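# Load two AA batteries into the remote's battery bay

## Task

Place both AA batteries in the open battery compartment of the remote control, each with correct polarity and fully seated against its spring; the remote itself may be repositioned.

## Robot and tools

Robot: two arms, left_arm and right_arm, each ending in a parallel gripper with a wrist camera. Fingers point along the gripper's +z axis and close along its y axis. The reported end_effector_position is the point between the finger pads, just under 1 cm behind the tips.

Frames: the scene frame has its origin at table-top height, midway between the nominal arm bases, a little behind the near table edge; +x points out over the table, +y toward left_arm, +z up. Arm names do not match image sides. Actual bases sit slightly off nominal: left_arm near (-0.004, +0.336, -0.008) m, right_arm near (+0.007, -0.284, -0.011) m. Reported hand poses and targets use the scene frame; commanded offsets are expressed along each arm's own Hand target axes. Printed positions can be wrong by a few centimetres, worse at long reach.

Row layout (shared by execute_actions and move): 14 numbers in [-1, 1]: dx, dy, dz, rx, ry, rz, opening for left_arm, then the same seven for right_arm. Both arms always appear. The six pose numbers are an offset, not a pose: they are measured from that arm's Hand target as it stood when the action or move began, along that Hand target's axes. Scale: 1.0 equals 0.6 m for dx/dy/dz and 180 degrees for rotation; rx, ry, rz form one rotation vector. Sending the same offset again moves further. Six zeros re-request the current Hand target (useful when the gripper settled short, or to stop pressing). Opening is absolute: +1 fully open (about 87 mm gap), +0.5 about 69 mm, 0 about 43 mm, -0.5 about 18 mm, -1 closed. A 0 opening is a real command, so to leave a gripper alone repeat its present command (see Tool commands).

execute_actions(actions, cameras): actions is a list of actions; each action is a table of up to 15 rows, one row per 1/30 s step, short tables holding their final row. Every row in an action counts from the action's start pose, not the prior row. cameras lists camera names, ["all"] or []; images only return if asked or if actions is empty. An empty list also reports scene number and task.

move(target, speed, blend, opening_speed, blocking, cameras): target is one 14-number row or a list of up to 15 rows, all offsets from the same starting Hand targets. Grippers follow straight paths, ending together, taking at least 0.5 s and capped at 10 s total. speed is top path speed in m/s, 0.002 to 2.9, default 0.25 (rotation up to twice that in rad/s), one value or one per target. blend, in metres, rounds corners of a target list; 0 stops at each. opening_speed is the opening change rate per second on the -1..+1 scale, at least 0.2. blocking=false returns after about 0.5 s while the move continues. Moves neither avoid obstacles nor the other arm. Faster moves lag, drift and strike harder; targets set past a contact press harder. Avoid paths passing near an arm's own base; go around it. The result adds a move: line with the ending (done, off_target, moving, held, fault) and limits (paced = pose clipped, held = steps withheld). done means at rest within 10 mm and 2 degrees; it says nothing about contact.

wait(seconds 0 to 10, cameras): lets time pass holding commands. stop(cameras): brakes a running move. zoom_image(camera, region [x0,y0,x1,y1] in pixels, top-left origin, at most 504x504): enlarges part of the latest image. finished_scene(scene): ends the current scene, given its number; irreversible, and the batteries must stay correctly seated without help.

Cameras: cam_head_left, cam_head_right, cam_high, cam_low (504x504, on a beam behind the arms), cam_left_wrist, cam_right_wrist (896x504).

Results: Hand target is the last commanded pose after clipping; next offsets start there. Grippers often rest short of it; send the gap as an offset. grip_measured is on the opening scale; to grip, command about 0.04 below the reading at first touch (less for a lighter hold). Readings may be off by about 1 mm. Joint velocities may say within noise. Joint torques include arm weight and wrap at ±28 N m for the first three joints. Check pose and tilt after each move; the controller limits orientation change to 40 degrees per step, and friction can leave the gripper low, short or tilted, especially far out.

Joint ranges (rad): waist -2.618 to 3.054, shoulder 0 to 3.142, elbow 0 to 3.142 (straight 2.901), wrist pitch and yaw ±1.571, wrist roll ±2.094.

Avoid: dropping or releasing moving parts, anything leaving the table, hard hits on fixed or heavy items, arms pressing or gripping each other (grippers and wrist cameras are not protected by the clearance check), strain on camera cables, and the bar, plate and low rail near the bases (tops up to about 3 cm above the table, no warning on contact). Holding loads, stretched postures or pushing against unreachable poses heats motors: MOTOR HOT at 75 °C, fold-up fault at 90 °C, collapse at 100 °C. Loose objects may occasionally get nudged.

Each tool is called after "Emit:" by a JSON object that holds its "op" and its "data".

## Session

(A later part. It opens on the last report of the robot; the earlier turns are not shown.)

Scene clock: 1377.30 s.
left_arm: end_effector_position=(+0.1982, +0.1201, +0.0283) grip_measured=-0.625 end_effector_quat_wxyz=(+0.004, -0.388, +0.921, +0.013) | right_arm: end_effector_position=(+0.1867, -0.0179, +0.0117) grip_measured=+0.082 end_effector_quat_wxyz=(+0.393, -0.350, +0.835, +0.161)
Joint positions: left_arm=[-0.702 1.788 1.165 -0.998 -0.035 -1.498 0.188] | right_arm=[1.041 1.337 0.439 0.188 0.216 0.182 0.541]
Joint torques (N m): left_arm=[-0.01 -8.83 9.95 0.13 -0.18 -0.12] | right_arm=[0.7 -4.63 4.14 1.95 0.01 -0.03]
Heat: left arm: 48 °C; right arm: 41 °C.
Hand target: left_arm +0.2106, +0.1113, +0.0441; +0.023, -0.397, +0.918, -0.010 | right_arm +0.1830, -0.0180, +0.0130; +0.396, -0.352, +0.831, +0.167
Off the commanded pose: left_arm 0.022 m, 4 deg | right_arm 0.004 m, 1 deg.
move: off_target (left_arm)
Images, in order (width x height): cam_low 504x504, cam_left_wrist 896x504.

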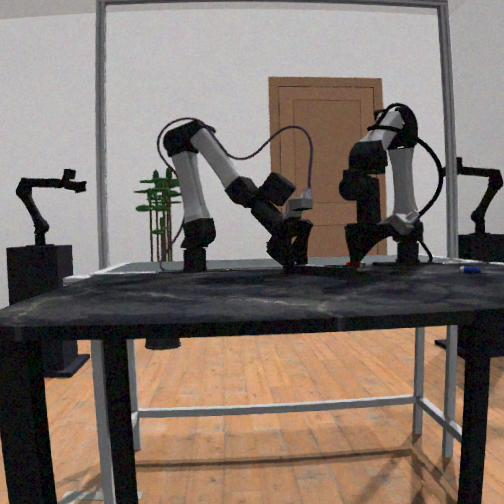

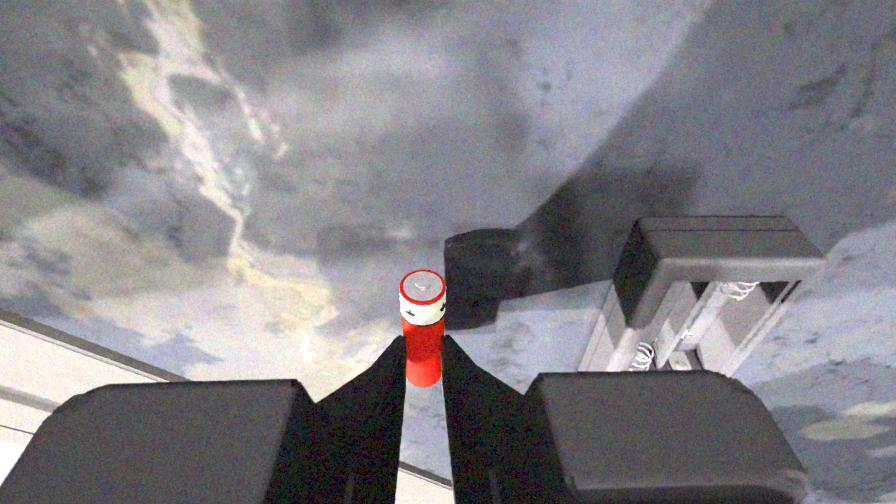

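Emit:
{"op": "move", "data": {"target": [[0, 0, -0.0667, 0, 0, 0, -0.69, 0, 0, 0, 0, 0, 0, 0.03], [-0.0118, -0.135, -0.0797, -0.0108, -0.0777, 0.0059, -0.69, 0, 0, 0, 0, 0, 0, 0.03]], "speed": 0.1, "blend": [0.02, 0], "cameras": ["all"]}}

Scene clock: 1433.10 s.
left_arm: end_effector_position=(+0.2642, +0.0682, +0.0869) grip_measured=-0.625 end_effector_quat_wxyz=(+0.111, -0.379, +0.916, +0.066) | right_arm: end_effector_position=(+0.1867, -0.0179, +0.0117) grip_measured=+0.082 end_effector_quat_wxyz=(+0.393, -0.350, +0.835, +0.161)
Joint positions: left_arm=[-0.806 2.078 1.806 -1.374 -0.268 -1.595 0.188] | right_arm=[1.041 1.337 0.439 0.188 0.216 0.182 0.541]
Joint torques (N m): left_arm=[-0.43 -8.9 10.4 0.09 -0.44 -0.15] | right_arm=[0.72 -4.66 4.12 1.93 0.01 -0.03]
Heat: left arm: 51 °C; right arm: 41 °C.
Hand target: left_arm +0.2719, +0.0610, +0.0952; +0.128, -0.387, +0.912, +0.054 | right_arm +0.1830, -0.0180, +0.0130; +0.396, -0.352, +0.831, +0.167
Off the commanded pose: left_arm 0.013 m, 3 deg | right_arm 0.004 m, 1 deg.
move: off_target (left_arm)

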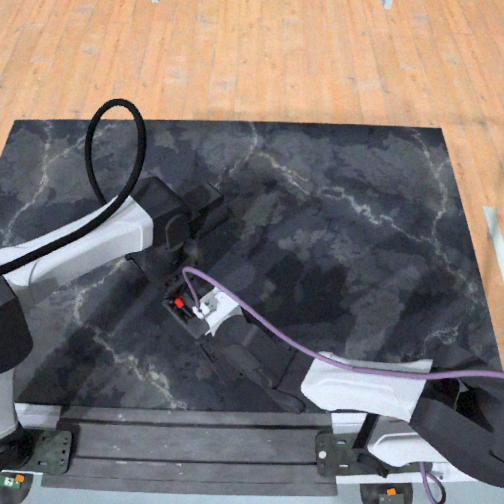

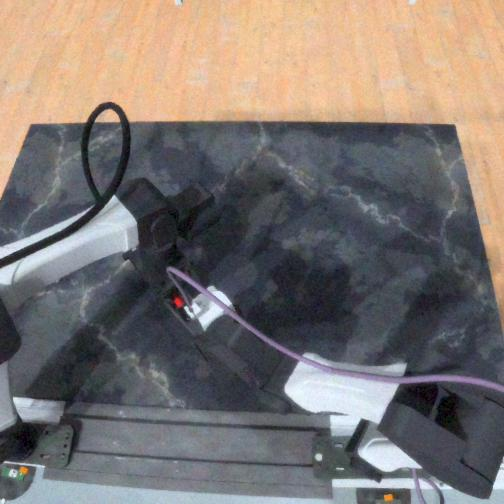

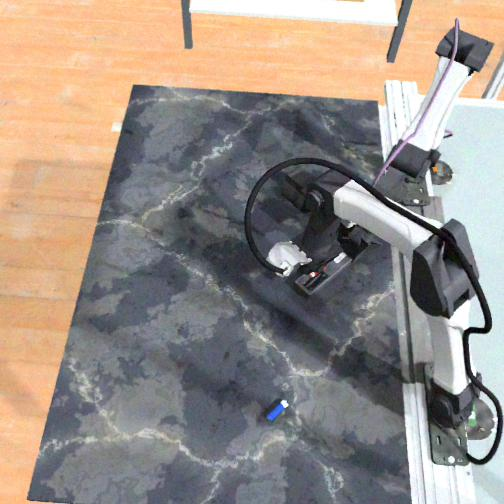

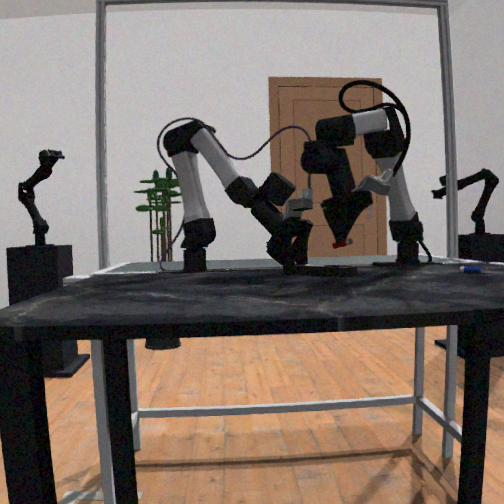

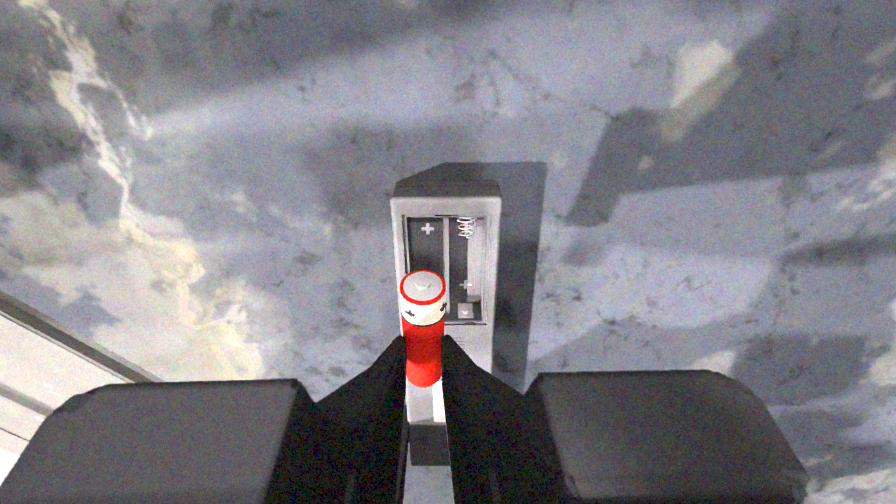

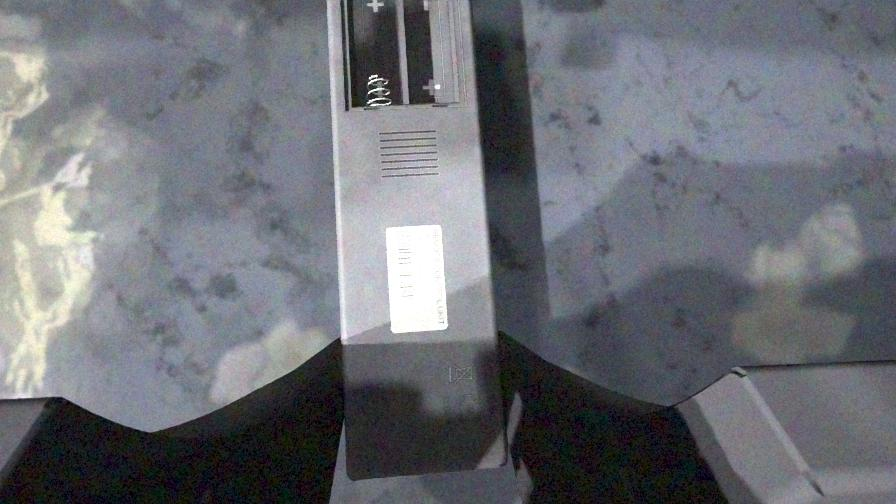

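Emit:
{"op": "zoom_image", "data": {"camera": "cam_low", "region": [240, 150, 420, 300]}}

Emit:
{"op": "zoom_image", "data": {"camera": "cam_left_wrist", "region": [370, 170, 530, 340]}}

Emit:
{"op": "zoom_image", "data": {"camera": "cam_high", "region": [250, 200, 390, 320]}}

Scaled by 2.800 from the camera's 504x504 image, which has a finer 720x720 frame.

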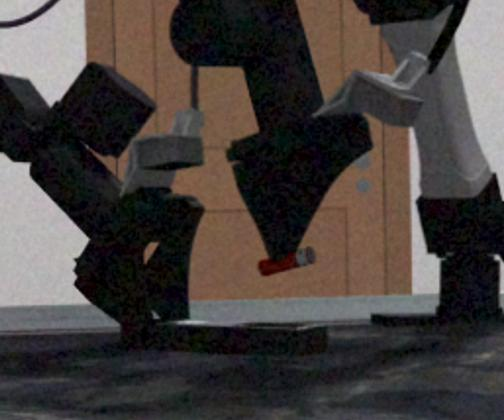

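Scaled by 2.965 from the camera's 896x504 image, which has a finer 1280x720 frame.

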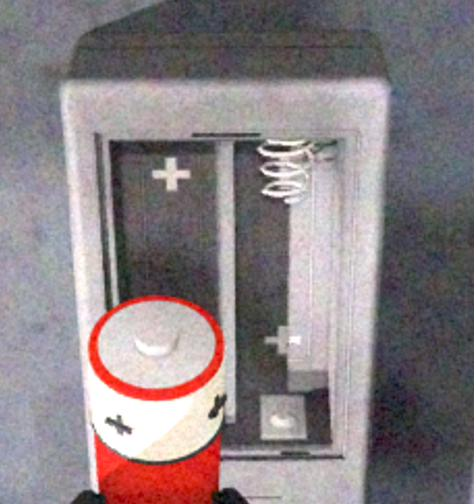

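Scaled by 3.600 from the camera's 504x504 image, which has a finer 720x720 frame.

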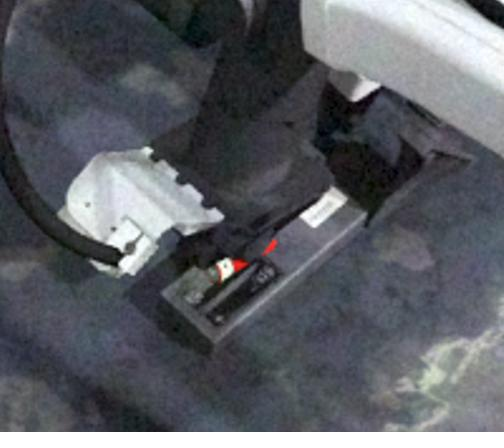

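Emit:
{"op": "move", "data": {"target": [0.018, 0.0038, 0.073, 0, 0, 0, -0.69, 0, 0, 0, 0, 0, 0, 0.03], "speed": 0.06, "cameras": ["cam_left_wrist", "cam_low"]}}

Emit:
{"op": "zoom_image", "data": {"camera": "cam_left_wrist", "region": [340, 200, 540, 380]}}

Emit:
{"op": "zoom_image", "data": {"camera": "cam_low", "region": [270, 200, 370, 290]}}

Scene clock: 1480.67 s.
left_arm: end_effector_position=(+0.2657, +0.0664, +0.0528) grip_measured=-0.625 end_effector_quat_wxyz=(+0.114, -0.380, +0.916, +0.059) | right_arm: end_effector_position=(+0.1867, -0.0179, +0.0117) grip_measured=+0.082 end_effector_quat_wxyz=(+0.393, -0.350, +0.835, +0.161)
Joint positions: left_arm=[-0.806 2.081 1.676 -1.226 -0.269 -1.595 0.188] | right_arm=[1.041 1.337 0.439 0.188 0.216 0.182 0.541]
Joint torques (N m): left_arm=[-0.03 -9.07 5.72 0.39 -0.43 -0.1] | right_arm=[0.69 -4.64 4.15 1.94 0.01 -0.03]
Motor temperatures (°C): left_arm=[27 48 48 28 28 24 29] | right_arm=[23 31 40 35 26 26 29]
Heat: left arm: 48 °C; right arm: 40 °C.
Hand target: left_arm +0.2715, +0.0638, +0.0501; +0.128, -0.387, +0.912, +0.054 | right_arm +0.1830, -0.0180, +0.0130; +0.396, -0.352, +0.831, +0.167
Off the commanded pose: left_arm 0.007 m, 2 deg | right_arm 0.004 m, 1 deg.
move: done
Images, in order (width x height): cam_low 504x504, cam_left_wrist 896x504.

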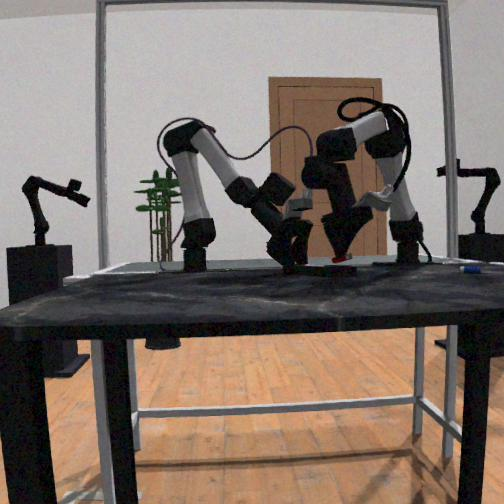

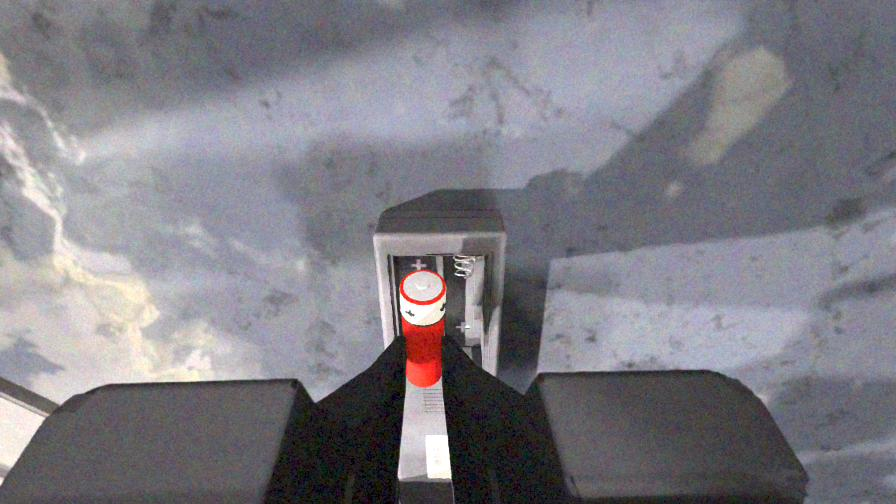

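Scaled by 2.520 from the camera's 896x504 image, which has a finer 1280x720 frame.

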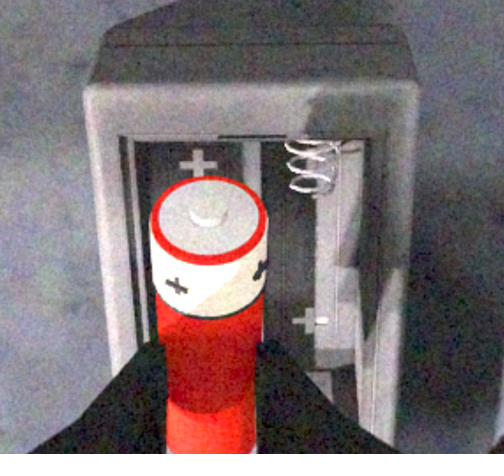

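Scaled by 5.040 from the camera's 504x504 image, which has a finer 720x720 frame.

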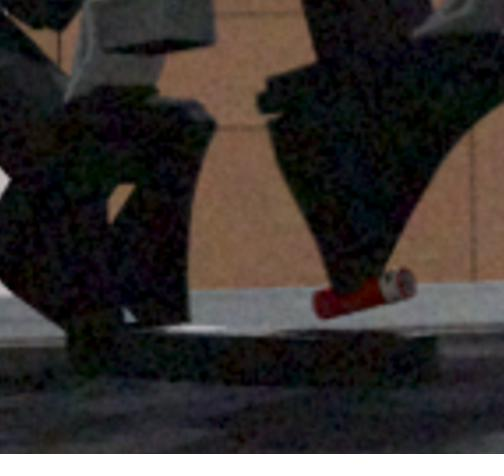

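Emit:
{"op": "move", "data": {"target": [0.0047, 0.0027, 0.0238, 0, 0, 0, -0.69, 0, 0, 0, 0, 0, 0, 0.03], "speed": 0.04, "cameras": ["cam_left_wrist", "cam_low"]}}

Emit:
{"op": "zoom_image", "data": {"camera": "cam_left_wrist", "region": [340, 220, 540, 400]}}

Emit:
{"op": "zoom_image", "data": {"camera": "cam_low", "region": [270, 200, 370, 290]}}

Scene clock: 1507.93 s.
left_arm: end_effector_position=(+0.2647, +0.0673, +0.0394) grip_measured=-0.625 end_effector_quat_wxyz=(+0.115, -0.380, +0.916, +0.058) | right_arm: end_effector_position=(+0.1867, -0.0179, +0.0117) grip_measured=+0.082 end_effector_quat_wxyz=(+0.393, -0.350, +0.835, +0.161)
Joint positions: left_arm=[-0.806 2.081 1.622 -1.169 -0.269 -1.595 0.188] | right_arm=[1.041 1.337 0.439 0.188 0.216 0.182 0.541]
Joint torques (N m): left_arm=[0.21 -8.8 5.65 0.4 -0.43 -0.07] | right_arm=[0.73 -4.66 4.15 1.94 0.01 -0.02]
Heat: left arm: 51 °C; right arm: 40 °C.
Hand target: left_arm +0.2712, +0.0658, +0.0356; +0.128, -0.387, +0.912, +0.054 | right_arm +0.1830, -0.0180, +0.0130; +0.396, -0.352, +0.831, +0.167
Off the commanded pose: left_arm 0.008 m, 2 deg | right_arm 0.004 m, 1 deg.
move: done
Images, in order (width x height): cam_low 504x504, cam_left_wrist 896x504.

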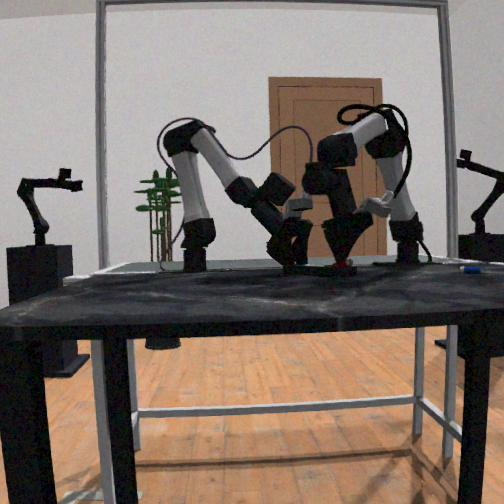

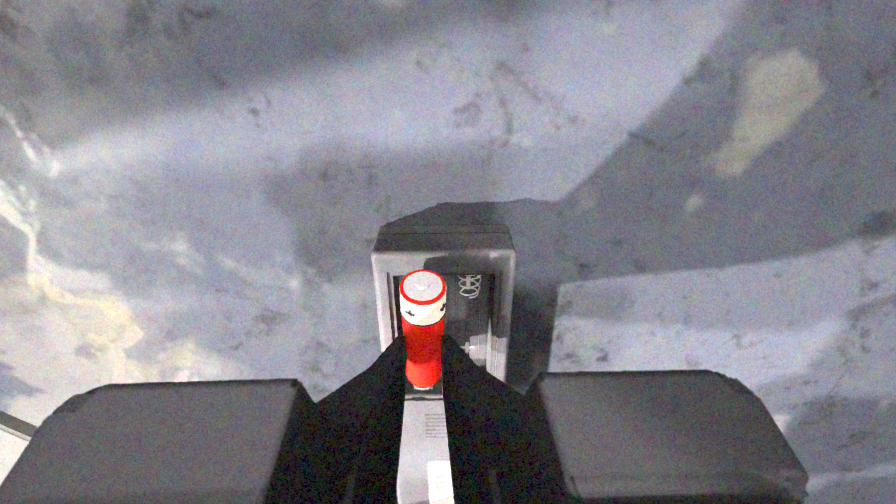

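Scaled by 2.520 from the camera's 896x504 image, which has a finer 1280x720 frame.

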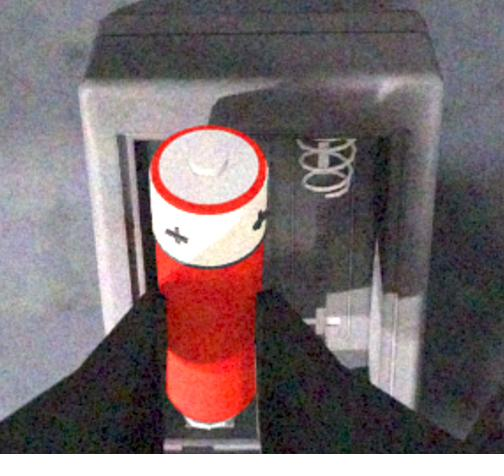

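Scaled by 5.040 from the camera's 504x504 image, which has a finer 720x720 frame.

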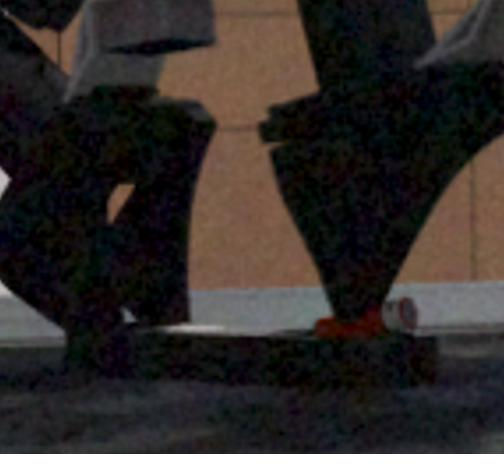

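Emit:
{"op": "execute_actions", "data": {"actions": [], "cameras": ["cam_left_wrist", "cam_low"]}}

Scene clock: 1547.40 s.
left_arm: end_effector_position=(+0.2649, +0.0670, +0.0394) grip_measured=-0.625 end_effector_quat_wxyz=(+0.115, -0.380, +0.916, +0.057) | right_arm: end_effector_position=(+0.1867, -0.0179, +0.0117) grip_measured=+0.082 end_effector_quat_wxyz=(+0.393, -0.350, +0.835, +0.161)
Joint positions: left_arm=[-0.806 2.081 1.622 -1.167 -0.269 -1.595 0.188] | right_arm=[1.041 1.337 0.439 0.188 0.216 0.182 0.541]
Joint velocities: within noise
Joint torques (N m): left_arm=[0.2 -8.84 5.64 0.4 -0.43 -0.06] | right_arm=[0.7 -4.68 4.12 1.94 0.01 -0.03]
Motor temperatures (°C): left_arm=[27 52 44 28 28 24 29] | right_arm=[23 31 40 35 26 26 29]
Heat: left arm: 52 °C; right arm: 40 °C.
Hand target: left_arm +0.2712, +0.0658, +0.0356; +0.128, -0.387, +0.912, +0.054 | right_arm +0.1830, -0.0180, +0.0130; +0.396, -0.352, +0.831, +0.167
Tool commands: left_gripper/opening=-0.69 right_gripper/opening=+0.03
Off the commanded pose: left_arm 0.007 m, 2 deg | right_arm 0.004 m, 1 deg.
Images, in order (width x height): cam_low 504x504, cam_left_wrist 896x504.

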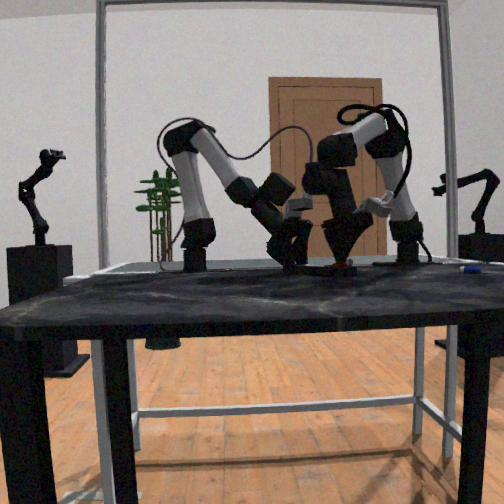

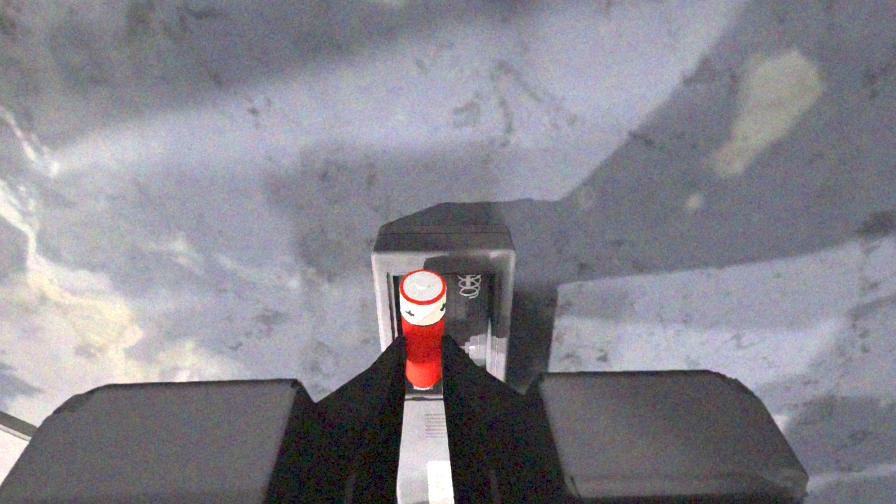

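Emit:
{"op": "zoom_image", "data": {"camera": "cam_left_wrist", "region": [350, 190, 550, 420]}}

Emit:
{"op": "zoom_image", "data": {"camera": "cam_low", "region": [270, 200, 370, 290]}}

Scaled by 2.191 from the camera's 896x504 image, which has a finer 1280x720 frame.

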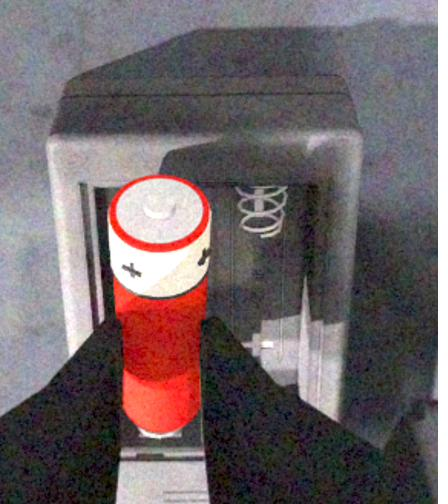

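Scaled by 5.040 from the camera's 504x504 image, which has a finer 720x720 frame.

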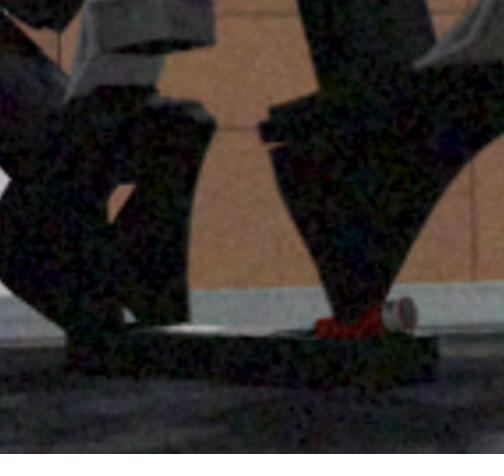

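Emit:
{"op": "move", "data": {"target": [0.0014, 0, 0.0048, 0, 0, 0, -0.69, 0, 0, 0, 0, 0, 0, 0.03], "speed": 0.04}}

Scene clock: 1588.87 s.
left_arm: end_effector_position=(+0.2646, +0.0673, +0.0371) grip_measured=-0.625 end_effector_quat_wxyz=(+0.115, -0.380, +0.916, +0.057) | right_arm: end_effector_position=(+0.1867, -0.0179, +0.0117) grip_measured=+0.082 end_effector_quat_wxyz=(+0.393, -0.350, +0.835, +0.161)
Joint positions: left_arm=[-0.806 2.081 1.613 -1.158 -0.269 -1.595 0.188] | right_arm=[1.041 1.337 0.439 0.188 0.216 0.182 0.541]
Joint torques (N m): left_arm=[0.23 -8.61 5.57 0.41 -0.43 -0.07] | right_arm=[0.7 -4.67 4.11 1.94 0.01 -0.03]
Heat: left arm: 52 °C; right arm: 40 °C.
Hand target: left_arm +0.2712, +0.0657, +0.0326; +0.128, -0.387, +0.912, +0.054 | right_arm +0.1830, -0.0180, +0.0130; +0.396, -0.352, +0.831, +0.167
Off the commanded pose: left_arm 0.008 m, 2 deg | right_arm 0.004 m, 1 deg.
move: done

Emit:
{"op": "move", "data": {"target": [0.0133, 0, -0.0021, 0, 0, 0, -0.69, 0, 0, 0, 0, 0, 0, 0.03], "speed": 0.04}}

Scene clock: 1595.67 s.
left_arm: end_effector_position=(+0.2634, +0.0659, +0.0355) grip_measured=-0.627 end_effector_quat_wxyz=(+0.118, -0.381, +0.915, +0.059) | right_arm: end_effector_position=(+0.1867, -0.0179, +0.0117) grip_measured=+0.082 end_effector_quat_wxyz=(+0.393, -0.350, +0.835, +0.161)
Joint positions: left_arm=[-0.814 2.086 1.613 -1.158 -0.276 -1.606 0.186] | right_arm=[1.041 1.337 0.439 0.188 0.216 0.182 0.541]
Joint torques (N m): left_arm=[-0.69 -8.65 5.75 0.37 -0.35 -0.16] | right_arm=[0.72 -4.68 4.12 1.94 0.01 -0.03]
Heat: left arm: 52 °C; right arm: 39 °C.
Hand target: left_arm +0.2656, +0.0600, +0.0316; +0.128, -0.387, +0.912, +0.054 | right_arm +0.1830, -0.0180, +0.0130; +0.396, -0.352, +0.831, +0.167
Off the commanded pose: left_arm 0.007 m, 2 deg | right_arm 0.004 m, 1 deg.
move: done

Emit:
{"op": "move", "data": {"target": [0.0133, 0, -0.0037, 0, 0, 0, -0.69, 0, 0, 0, 0, 0, 0, 0.03], "speed": 0.04, "cameras": ["cam_left_wrist", "cam_low"]}}

Emit:
{"op": "zoom_image", "data": {"camera": "cam_left_wrist", "region": [350, 190, 550, 420]}}

Emit:
{"op": "zoom_image", "data": {"camera": "cam_low", "region": [270, 200, 370, 290]}}

Scene clock: 1602.07 s.
left_arm: end_effector_position=(+0.2629, +0.0644, +0.0352) grip_measured=-0.628 end_effector_quat_wxyz=(+0.130, -0.381, +0.913, +0.062) | right_arm: end_effector_position=(+0.1867, -0.0179, +0.0117) grip_measured=+0.082 end_effector_quat_wxyz=(+0.393, -0.350, +0.835, +0.161)
Joint positions: left_arm=[-0.829 2.087 1.613 -1.158 -0.3 -1.623 0.186] | right_arm=[1.041 1.337 0.439 0.188 0.216 0.182 0.541]
Joint torques (N m): left_arm=[-1.1 -8.43 6.24 0.29 -0.1 -0.2] | right_arm=[0.72 -4.64 4.15 1.94 0.01 -0.03]
Heat: left arm: 52 °C; right arm: 39 °C.
Hand target: left_arm +0.2598, +0.0540, +0.0315; +0.128, -0.387, +0.912, +0.054 | right_arm +0.1830, -0.0180, +0.0130; +0.396, -0.352, +0.831, +0.167
Off the commanded pose: left_arm 0.011 m, 1 deg | right_arm 0.004 m, 1 deg.
move: off_target (left_arm)
Images, in order (width x height): cam_low 504x504, cam_left_wrist 896x504.

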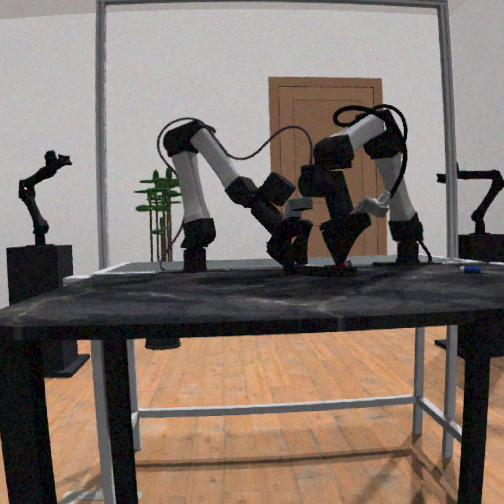

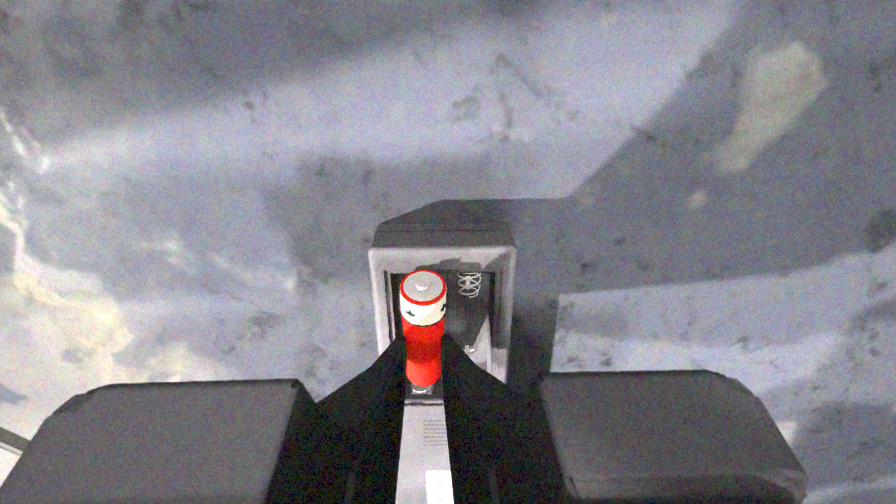

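Scaled by 2.191 from the camera's 896x504 image, which has a finer 1280x720 frame.

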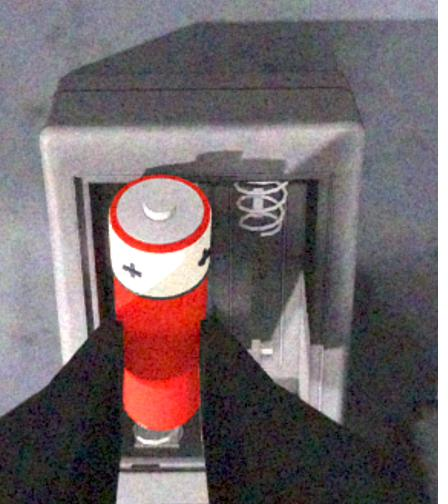

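Scaled by 5.040 from the camera's 504x504 image, which has a finer 720x720 frame.

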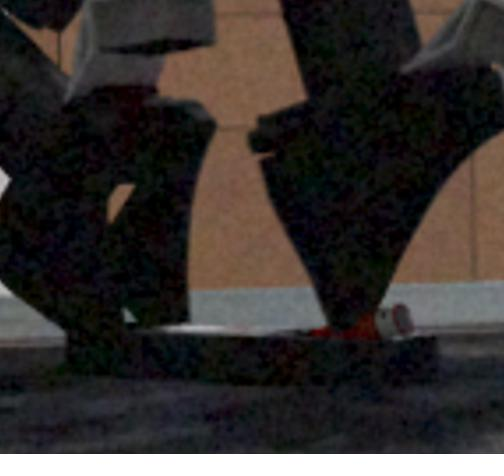

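Emit:
{"op": "move", "data": {"target": [0.0103, 0, -0.0003, 0, 0, 0, -0.69, 0, 0, 0, 0, 0, 0, 0.03], "speed": 0.04}}

Scene clock: 1616.43 s.
left_arm: end_effector_position=(+0.2620, +0.0638, +0.0344) grip_measured=-0.628 end_effector_quat_wxyz=(+0.138, -0.382, +0.911, +0.066) | right_arm: end_effector_position=(+0.1869, -0.0181, +0.0118) grip_measured=+0.082 end_effector_quat_wxyz=(+0.394, -0.350, +0.835, +0.160)
Joint positions: left_arm=[-0.84 2.09 1.613 -1.161 -0.317 -1.638 0.186] | right_arm=[1.041 1.337 0.439 0.188 0.218 0.182 0.541]
Joint torques (N m): left_arm=[-1.5 -8.28 6.28 0.31 0.02 -0.2] | right_arm=[0.72 -4.67 4.14 1.93 0 -0.03]
Heat: left arm: 51 °C; right arm: 39 °C.
Hand target: left_arm +0.2557, +0.0497, +0.0300; +0.128, -0.387, +0.912, +0.054 | right_arm +0.1830, -0.0180, +0.0130; +0.396, -0.352, +0.831, +0.167
Off the commanded pose: left_arm 0.016 m, 2 deg | right_arm 0.004 m, 1 deg.
move: off_target (left_arm)

Emit:
{"op": "move", "data": {"target": [0.0133, 0, -0.0021, 0, 0.0222, 0, -0.69, 0, 0, 0, 0, 0, 0, 0.03], "speed": 0.04, "cameras": ["cam_left_wrist", "cam_low"]}}

Emit:
{"op": "zoom_image", "data": {"camera": "cam_left_wrist", "region": [350, 190, 550, 420]}}

Emit:
{"op": "zoom_image", "data": {"camera": "cam_low", "region": [270, 200, 370, 290]}}

Scene clock: 1631.47 s.
left_arm: end_effector_position=(+0.2608, +0.0628, +0.0342) grip_measured=-0.628 end_effector_quat_wxyz=(+0.131, -0.384, +0.912, +0.064) | right_arm: end_effector_position=(+0.1870, -0.0180, +0.0122) grip_measured=+0.082 end_effector_quat_wxyz=(+0.394, -0.349, +0.835, +0.161)
Joint positions: left_arm=[-0.837 2.09 1.613 -1.161 -0.302 -1.638 0.186] | right_arm=[1.041 1.335 0.439 0.188 0.218 0.182 0.541]
Joint torques (N m): left_arm=[-0.84 -8.57 5.75 0.4 0.64 -0.09] | right_arm=[0.73 -4.67 4.15 1.94 0.01 -0.03]
Heat: left arm: 50 °C; right arm: 39 °C.
Hand target: left_arm +0.2501, +0.0439, +0.0290; +0.096, -0.388, +0.916, +0.040 | right_arm +0.1830, -0.0180, +0.0130; +0.396, -0.352, +0.831, +0.167
Off the commanded pose: left_arm 0.022 m, 5 deg | right_arm 0.004 m, 1 deg.
move: off_target (left_arm)
Images, in order (width x height): cam_low 504x504, cam_left_wrist 896x504.

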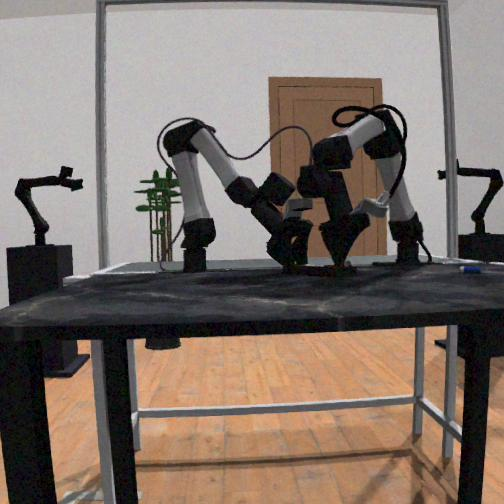

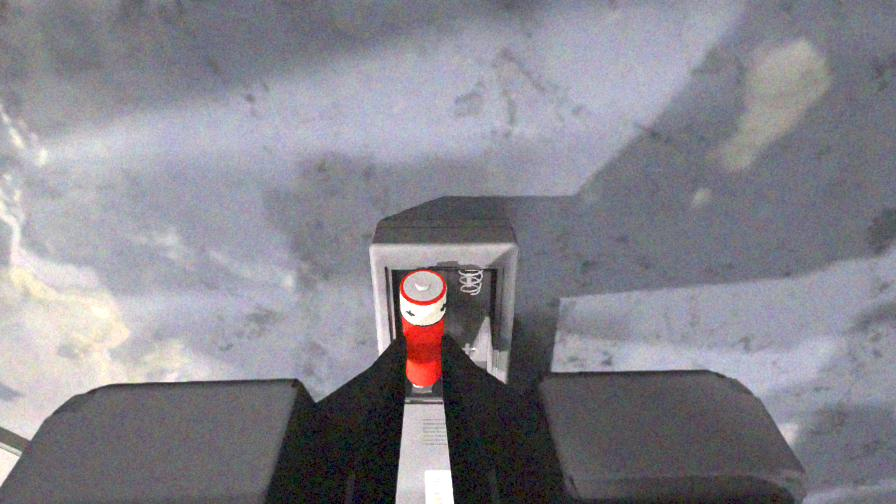

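Scaled by 2.191 from the camera's 896x504 image, which has a finer 1280x720 frame.

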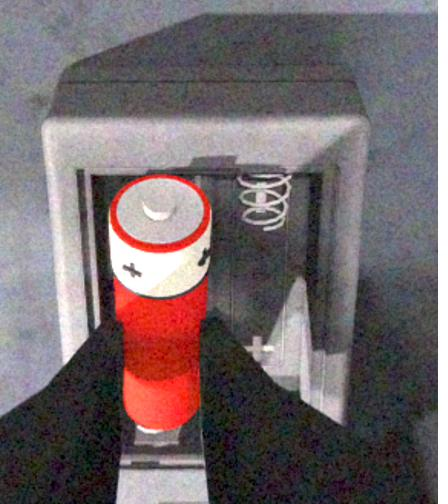

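Scaled by 5.040 from the camera's 504x504 image, which has a finer 720x720 frame.

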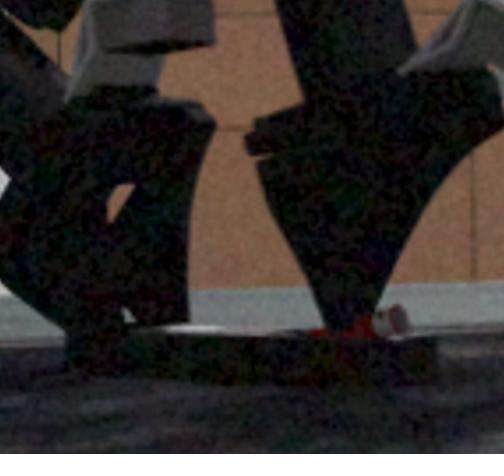

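Emit:
{"op": "move", "data": {"target": [0.0101, 0, -0.0004, 0, 0.0222, 0, -0.69, 0, 0, 0, 0, 0, 0, 0.03], "speed": 0.04, "cameras": ["cam_left_wrist", "cam_low"]}}

Emit:
{"op": "zoom_image", "data": {"camera": "cam_left_wrist", "region": [350, 190, 550, 420]}}

Emit:
{"op": "zoom_image", "data": {"camera": "cam_low", "region": [270, 200, 370, 290]}}

Scene clock: 1669.23 s.
left_arm: end_effector_position=(+0.2594, +0.0620, +0.0330) grip_measured=-0.630 end_effector_quat_wxyz=(+0.106, -0.395, +0.911, +0.056) | right_arm: end_effector_position=(+0.1868, -0.0178, +0.0122) grip_measured=+0.082 end_effector_quat_wxyz=(+0.394, -0.350, +0.835, +0.161)
Joint positions: left_arm=[-0.817 2.09 1.61 -1.158 -0.251 -1.638 0.185] | right_arm=[1.041 1.335 0.439 0.188 0.216 0.182 0.541]
Joint torques (N m): left_arm=[-1.11 -8.88 5.12 0.51 0.86 0.08] | right_arm=[0.73 -4.53 4.15 1.94 0.02 -0.03]
Heat: left arm: 49 °C; right arm: 39 °C.
Hand target: left_arm +0.2459, +0.0396, +0.0280; +0.064, -0.390, +0.918, +0.027 | right_arm +0.1830, -0.0180, +0.0130; +0.396, -0.352, +0.831, +0.167
Off the commanded pose: left_arm 0.027 m, 6 deg | right_arm 0.004 m, 1 deg.
move: off_target (left_arm)
Images, in order (width x height): cam_low 504x504, cam_left_wrist 896x504.

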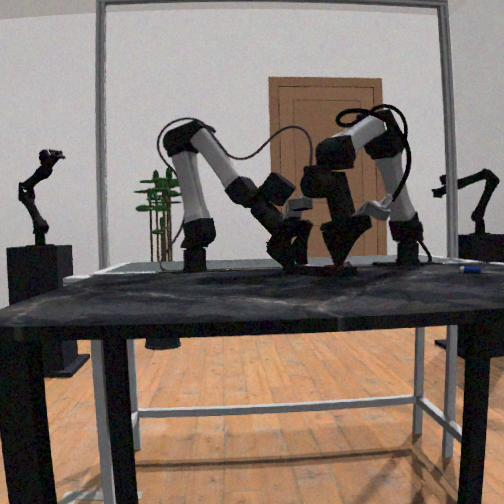

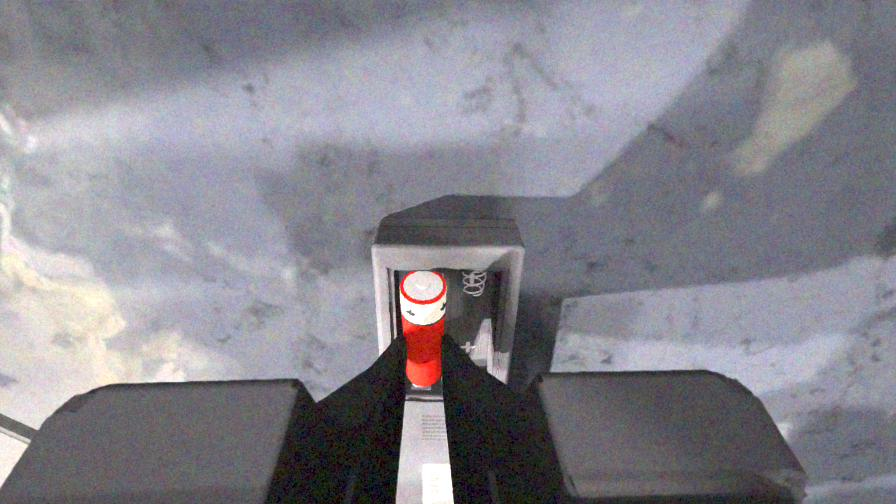

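Scaled by 2.191 from the camera's 896x504 image, which has a finer 1280x720 frame.

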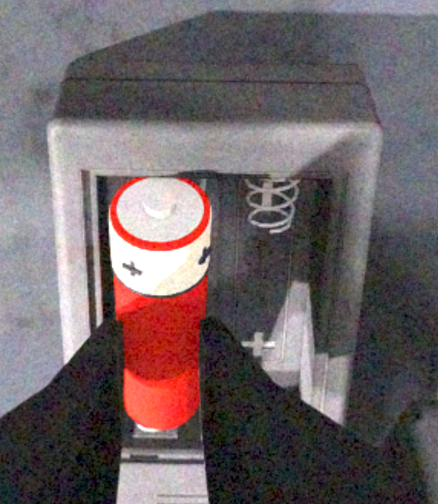

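Scaled by 5.040 from the camera's 504x504 image, which has a finer 720x720 frame.

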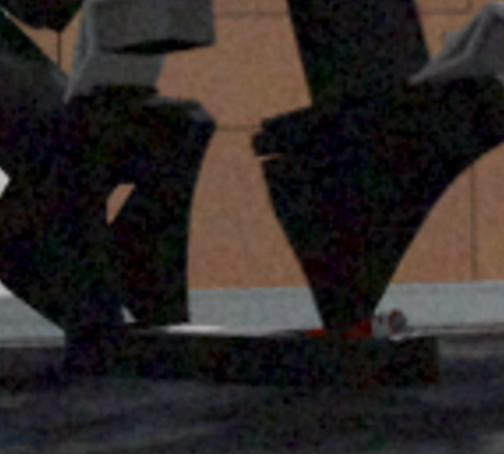

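Emit:
{"op": "move", "data": {"target": [0.0071, 0, 0.0023, 0, 0.0278, 0, -0.69, 0, 0, 0, 0, 0, 0, 0.03], "speed": 0.04, "cameras": ["cam_left_wrist", "cam_low"]}}

Emit:
{"op": "zoom_image", "data": {"camera": "cam_left_wrist", "region": [350, 190, 550, 420]}}

Emit:
{"op": "zoom_image", "data": {"camera": "cam_low", "region": [270, 200, 370, 290]}}

Scene clock: 1686.83 s.
left_arm: end_effector_position=(+0.2589, +0.0618, +0.0302) grip_measured=-0.634 end_effector_quat_wxyz=(+0.071, -0.399, +0.913, +0.044) | right_arm: end_effector_position=(+0.1868, -0.0178, +0.0122) grip_measured=+0.082 end_effector_quat_wxyz=(+0.394, -0.350, +0.835, +0.161)
Joint positions: left_arm=[-0.783 2.09 1.598 -1.14 -0.177 -1.607 0.183] | right_arm=[1.041 1.335 0.439 0.188 0.216 0.182 0.541]
Joint torques (N m): left_arm=[-1.35 -8.92 4.75 0.55 1.05 0.1] | right_arm=[0.69 -4.52 4.12 1.94 0.01 -0.03]
Heat: left arm: 50 °C; right arm: 39 °C.
Hand target: left_arm +0.2431, +0.0368, +0.0261; +0.024, -0.390, +0.920, +0.010 | right_arm +0.1830, -0.0180, +0.0130; +0.396, -0.352, +0.831, +0.167
Off the commanded pose: left_arm 0.030 m, 7 deg | right_arm 0.004 m, 1 deg.
move: off_target (left_arm)
Images, in order (width x height): cam_low 504x504, cam_left_wrist 896x504.

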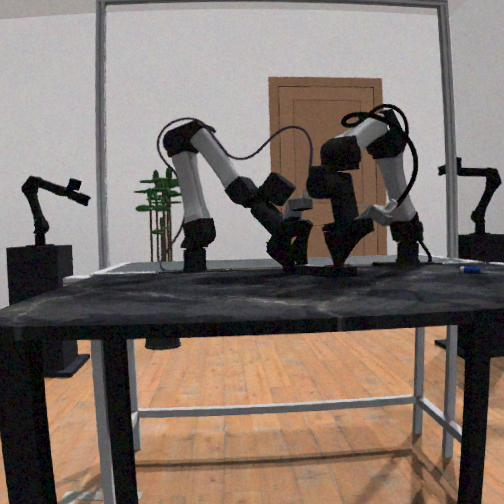

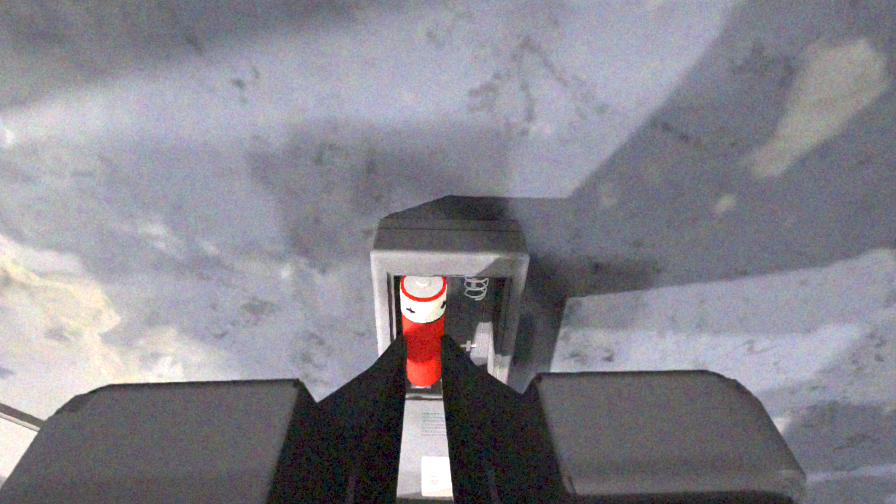

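Scaled by 2.191 from the camera's 896x504 image, which has a finer 1280x720 frame.

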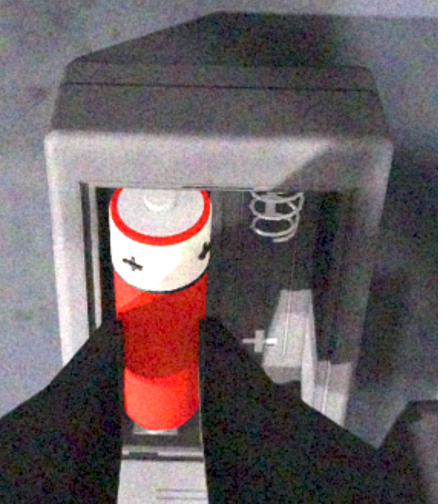

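Scaled by 5.040 from the camera's 504x504 image, which has a finer 720x720 frame.

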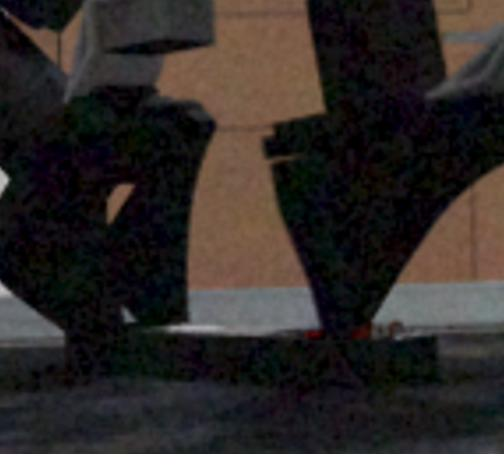

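Emit:
{"op": "move", "data": {"target": [0.0001, 0, 0.0025, 0, 0.0444, 0, -0.69, 0, 0, 0, 0, 0, 0, 0.03], "speed": 0.04, "cameras": ["cam_left_wrist", "cam_low"]}}

Emit:
{"op": "zoom_image", "data": {"camera": "cam_left_wrist", "region": [350, 190, 550, 420]}}

Emit:
{"op": "zoom_image", "data": {"camera": "cam_low", "region": [270, 200, 370, 290]}}

Scene clock: 1705.00 s.
left_arm: end_effector_position=(+0.2588, +0.0620, +0.0288) grip_measured=-0.639 end_effector_quat_wxyz=(+0.007, -0.402, +0.916, +0.016) | right_arm: end_effector_position=(+0.1868, -0.0178, +0.0122) grip_measured=+0.082 end_effector_quat_wxyz=(+0.394, -0.350, +0.835, +0.161)
Joint positions: left_arm=[-0.719 2.09 1.579 -1.114 -0.041 -1.544 0.181] | right_arm=[1.041 1.335 0.439 0.188 0.216 0.182 0.541]
Joint torques (N m): left_arm=[-1.54 -8.4 4.45 0.57 1.13 0.09] | right_arm=[0.72 -4.53 4.14 1.93 0.01 -0.03]
Heat: left arm: 50 °C; right arm: 39 °C.
Hand target: left_arm +0.2432, +0.0368, +0.0246; -0.040, -0.390, +0.920, -0.018 | right_arm +0.1830, -0.0180, +0.0130; +0.396, -0.352, +0.831, +0.167
Off the commanded pose: left_arm 0.030 m, 7 deg | right_arm 0.004 m, 1 deg.
move: off_target (left_arm)
Images, in order (width x height): cam_low 504x504, cam_left_wrist 896x504.

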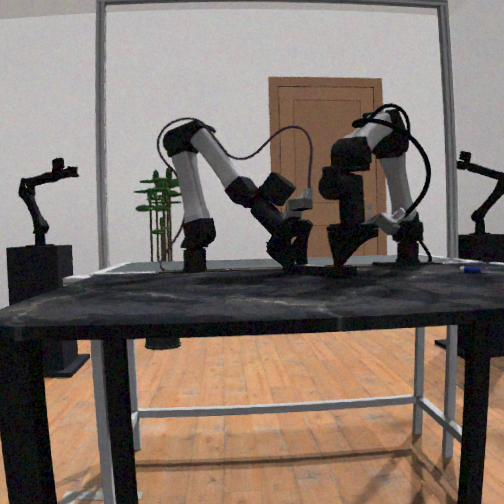

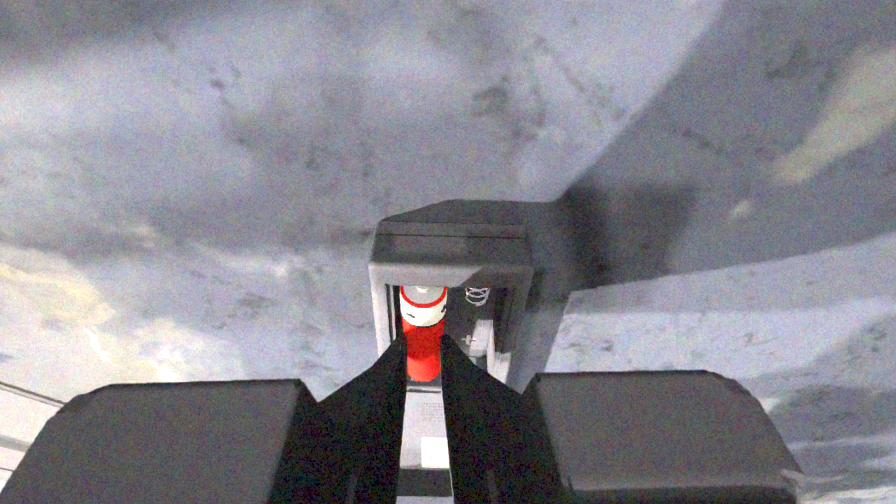

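Scaled by 2.191 from the camera's 896x504 image, which has a finer 1280x720 frame.

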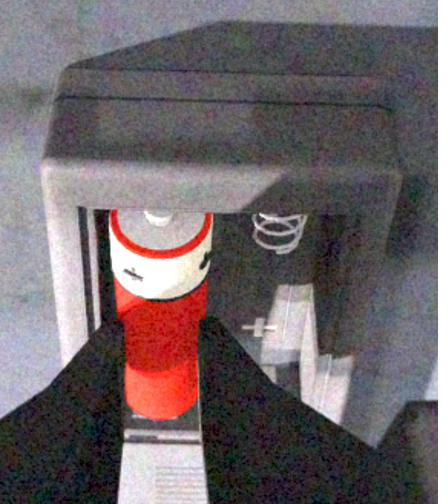

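Scaled by 5.040 from the camera's 504x504 image, which has a finer 720x720 frame.

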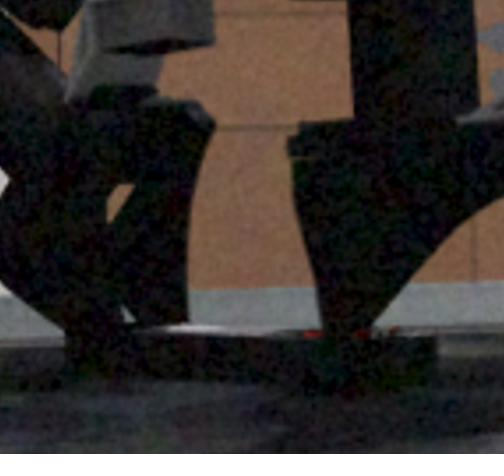

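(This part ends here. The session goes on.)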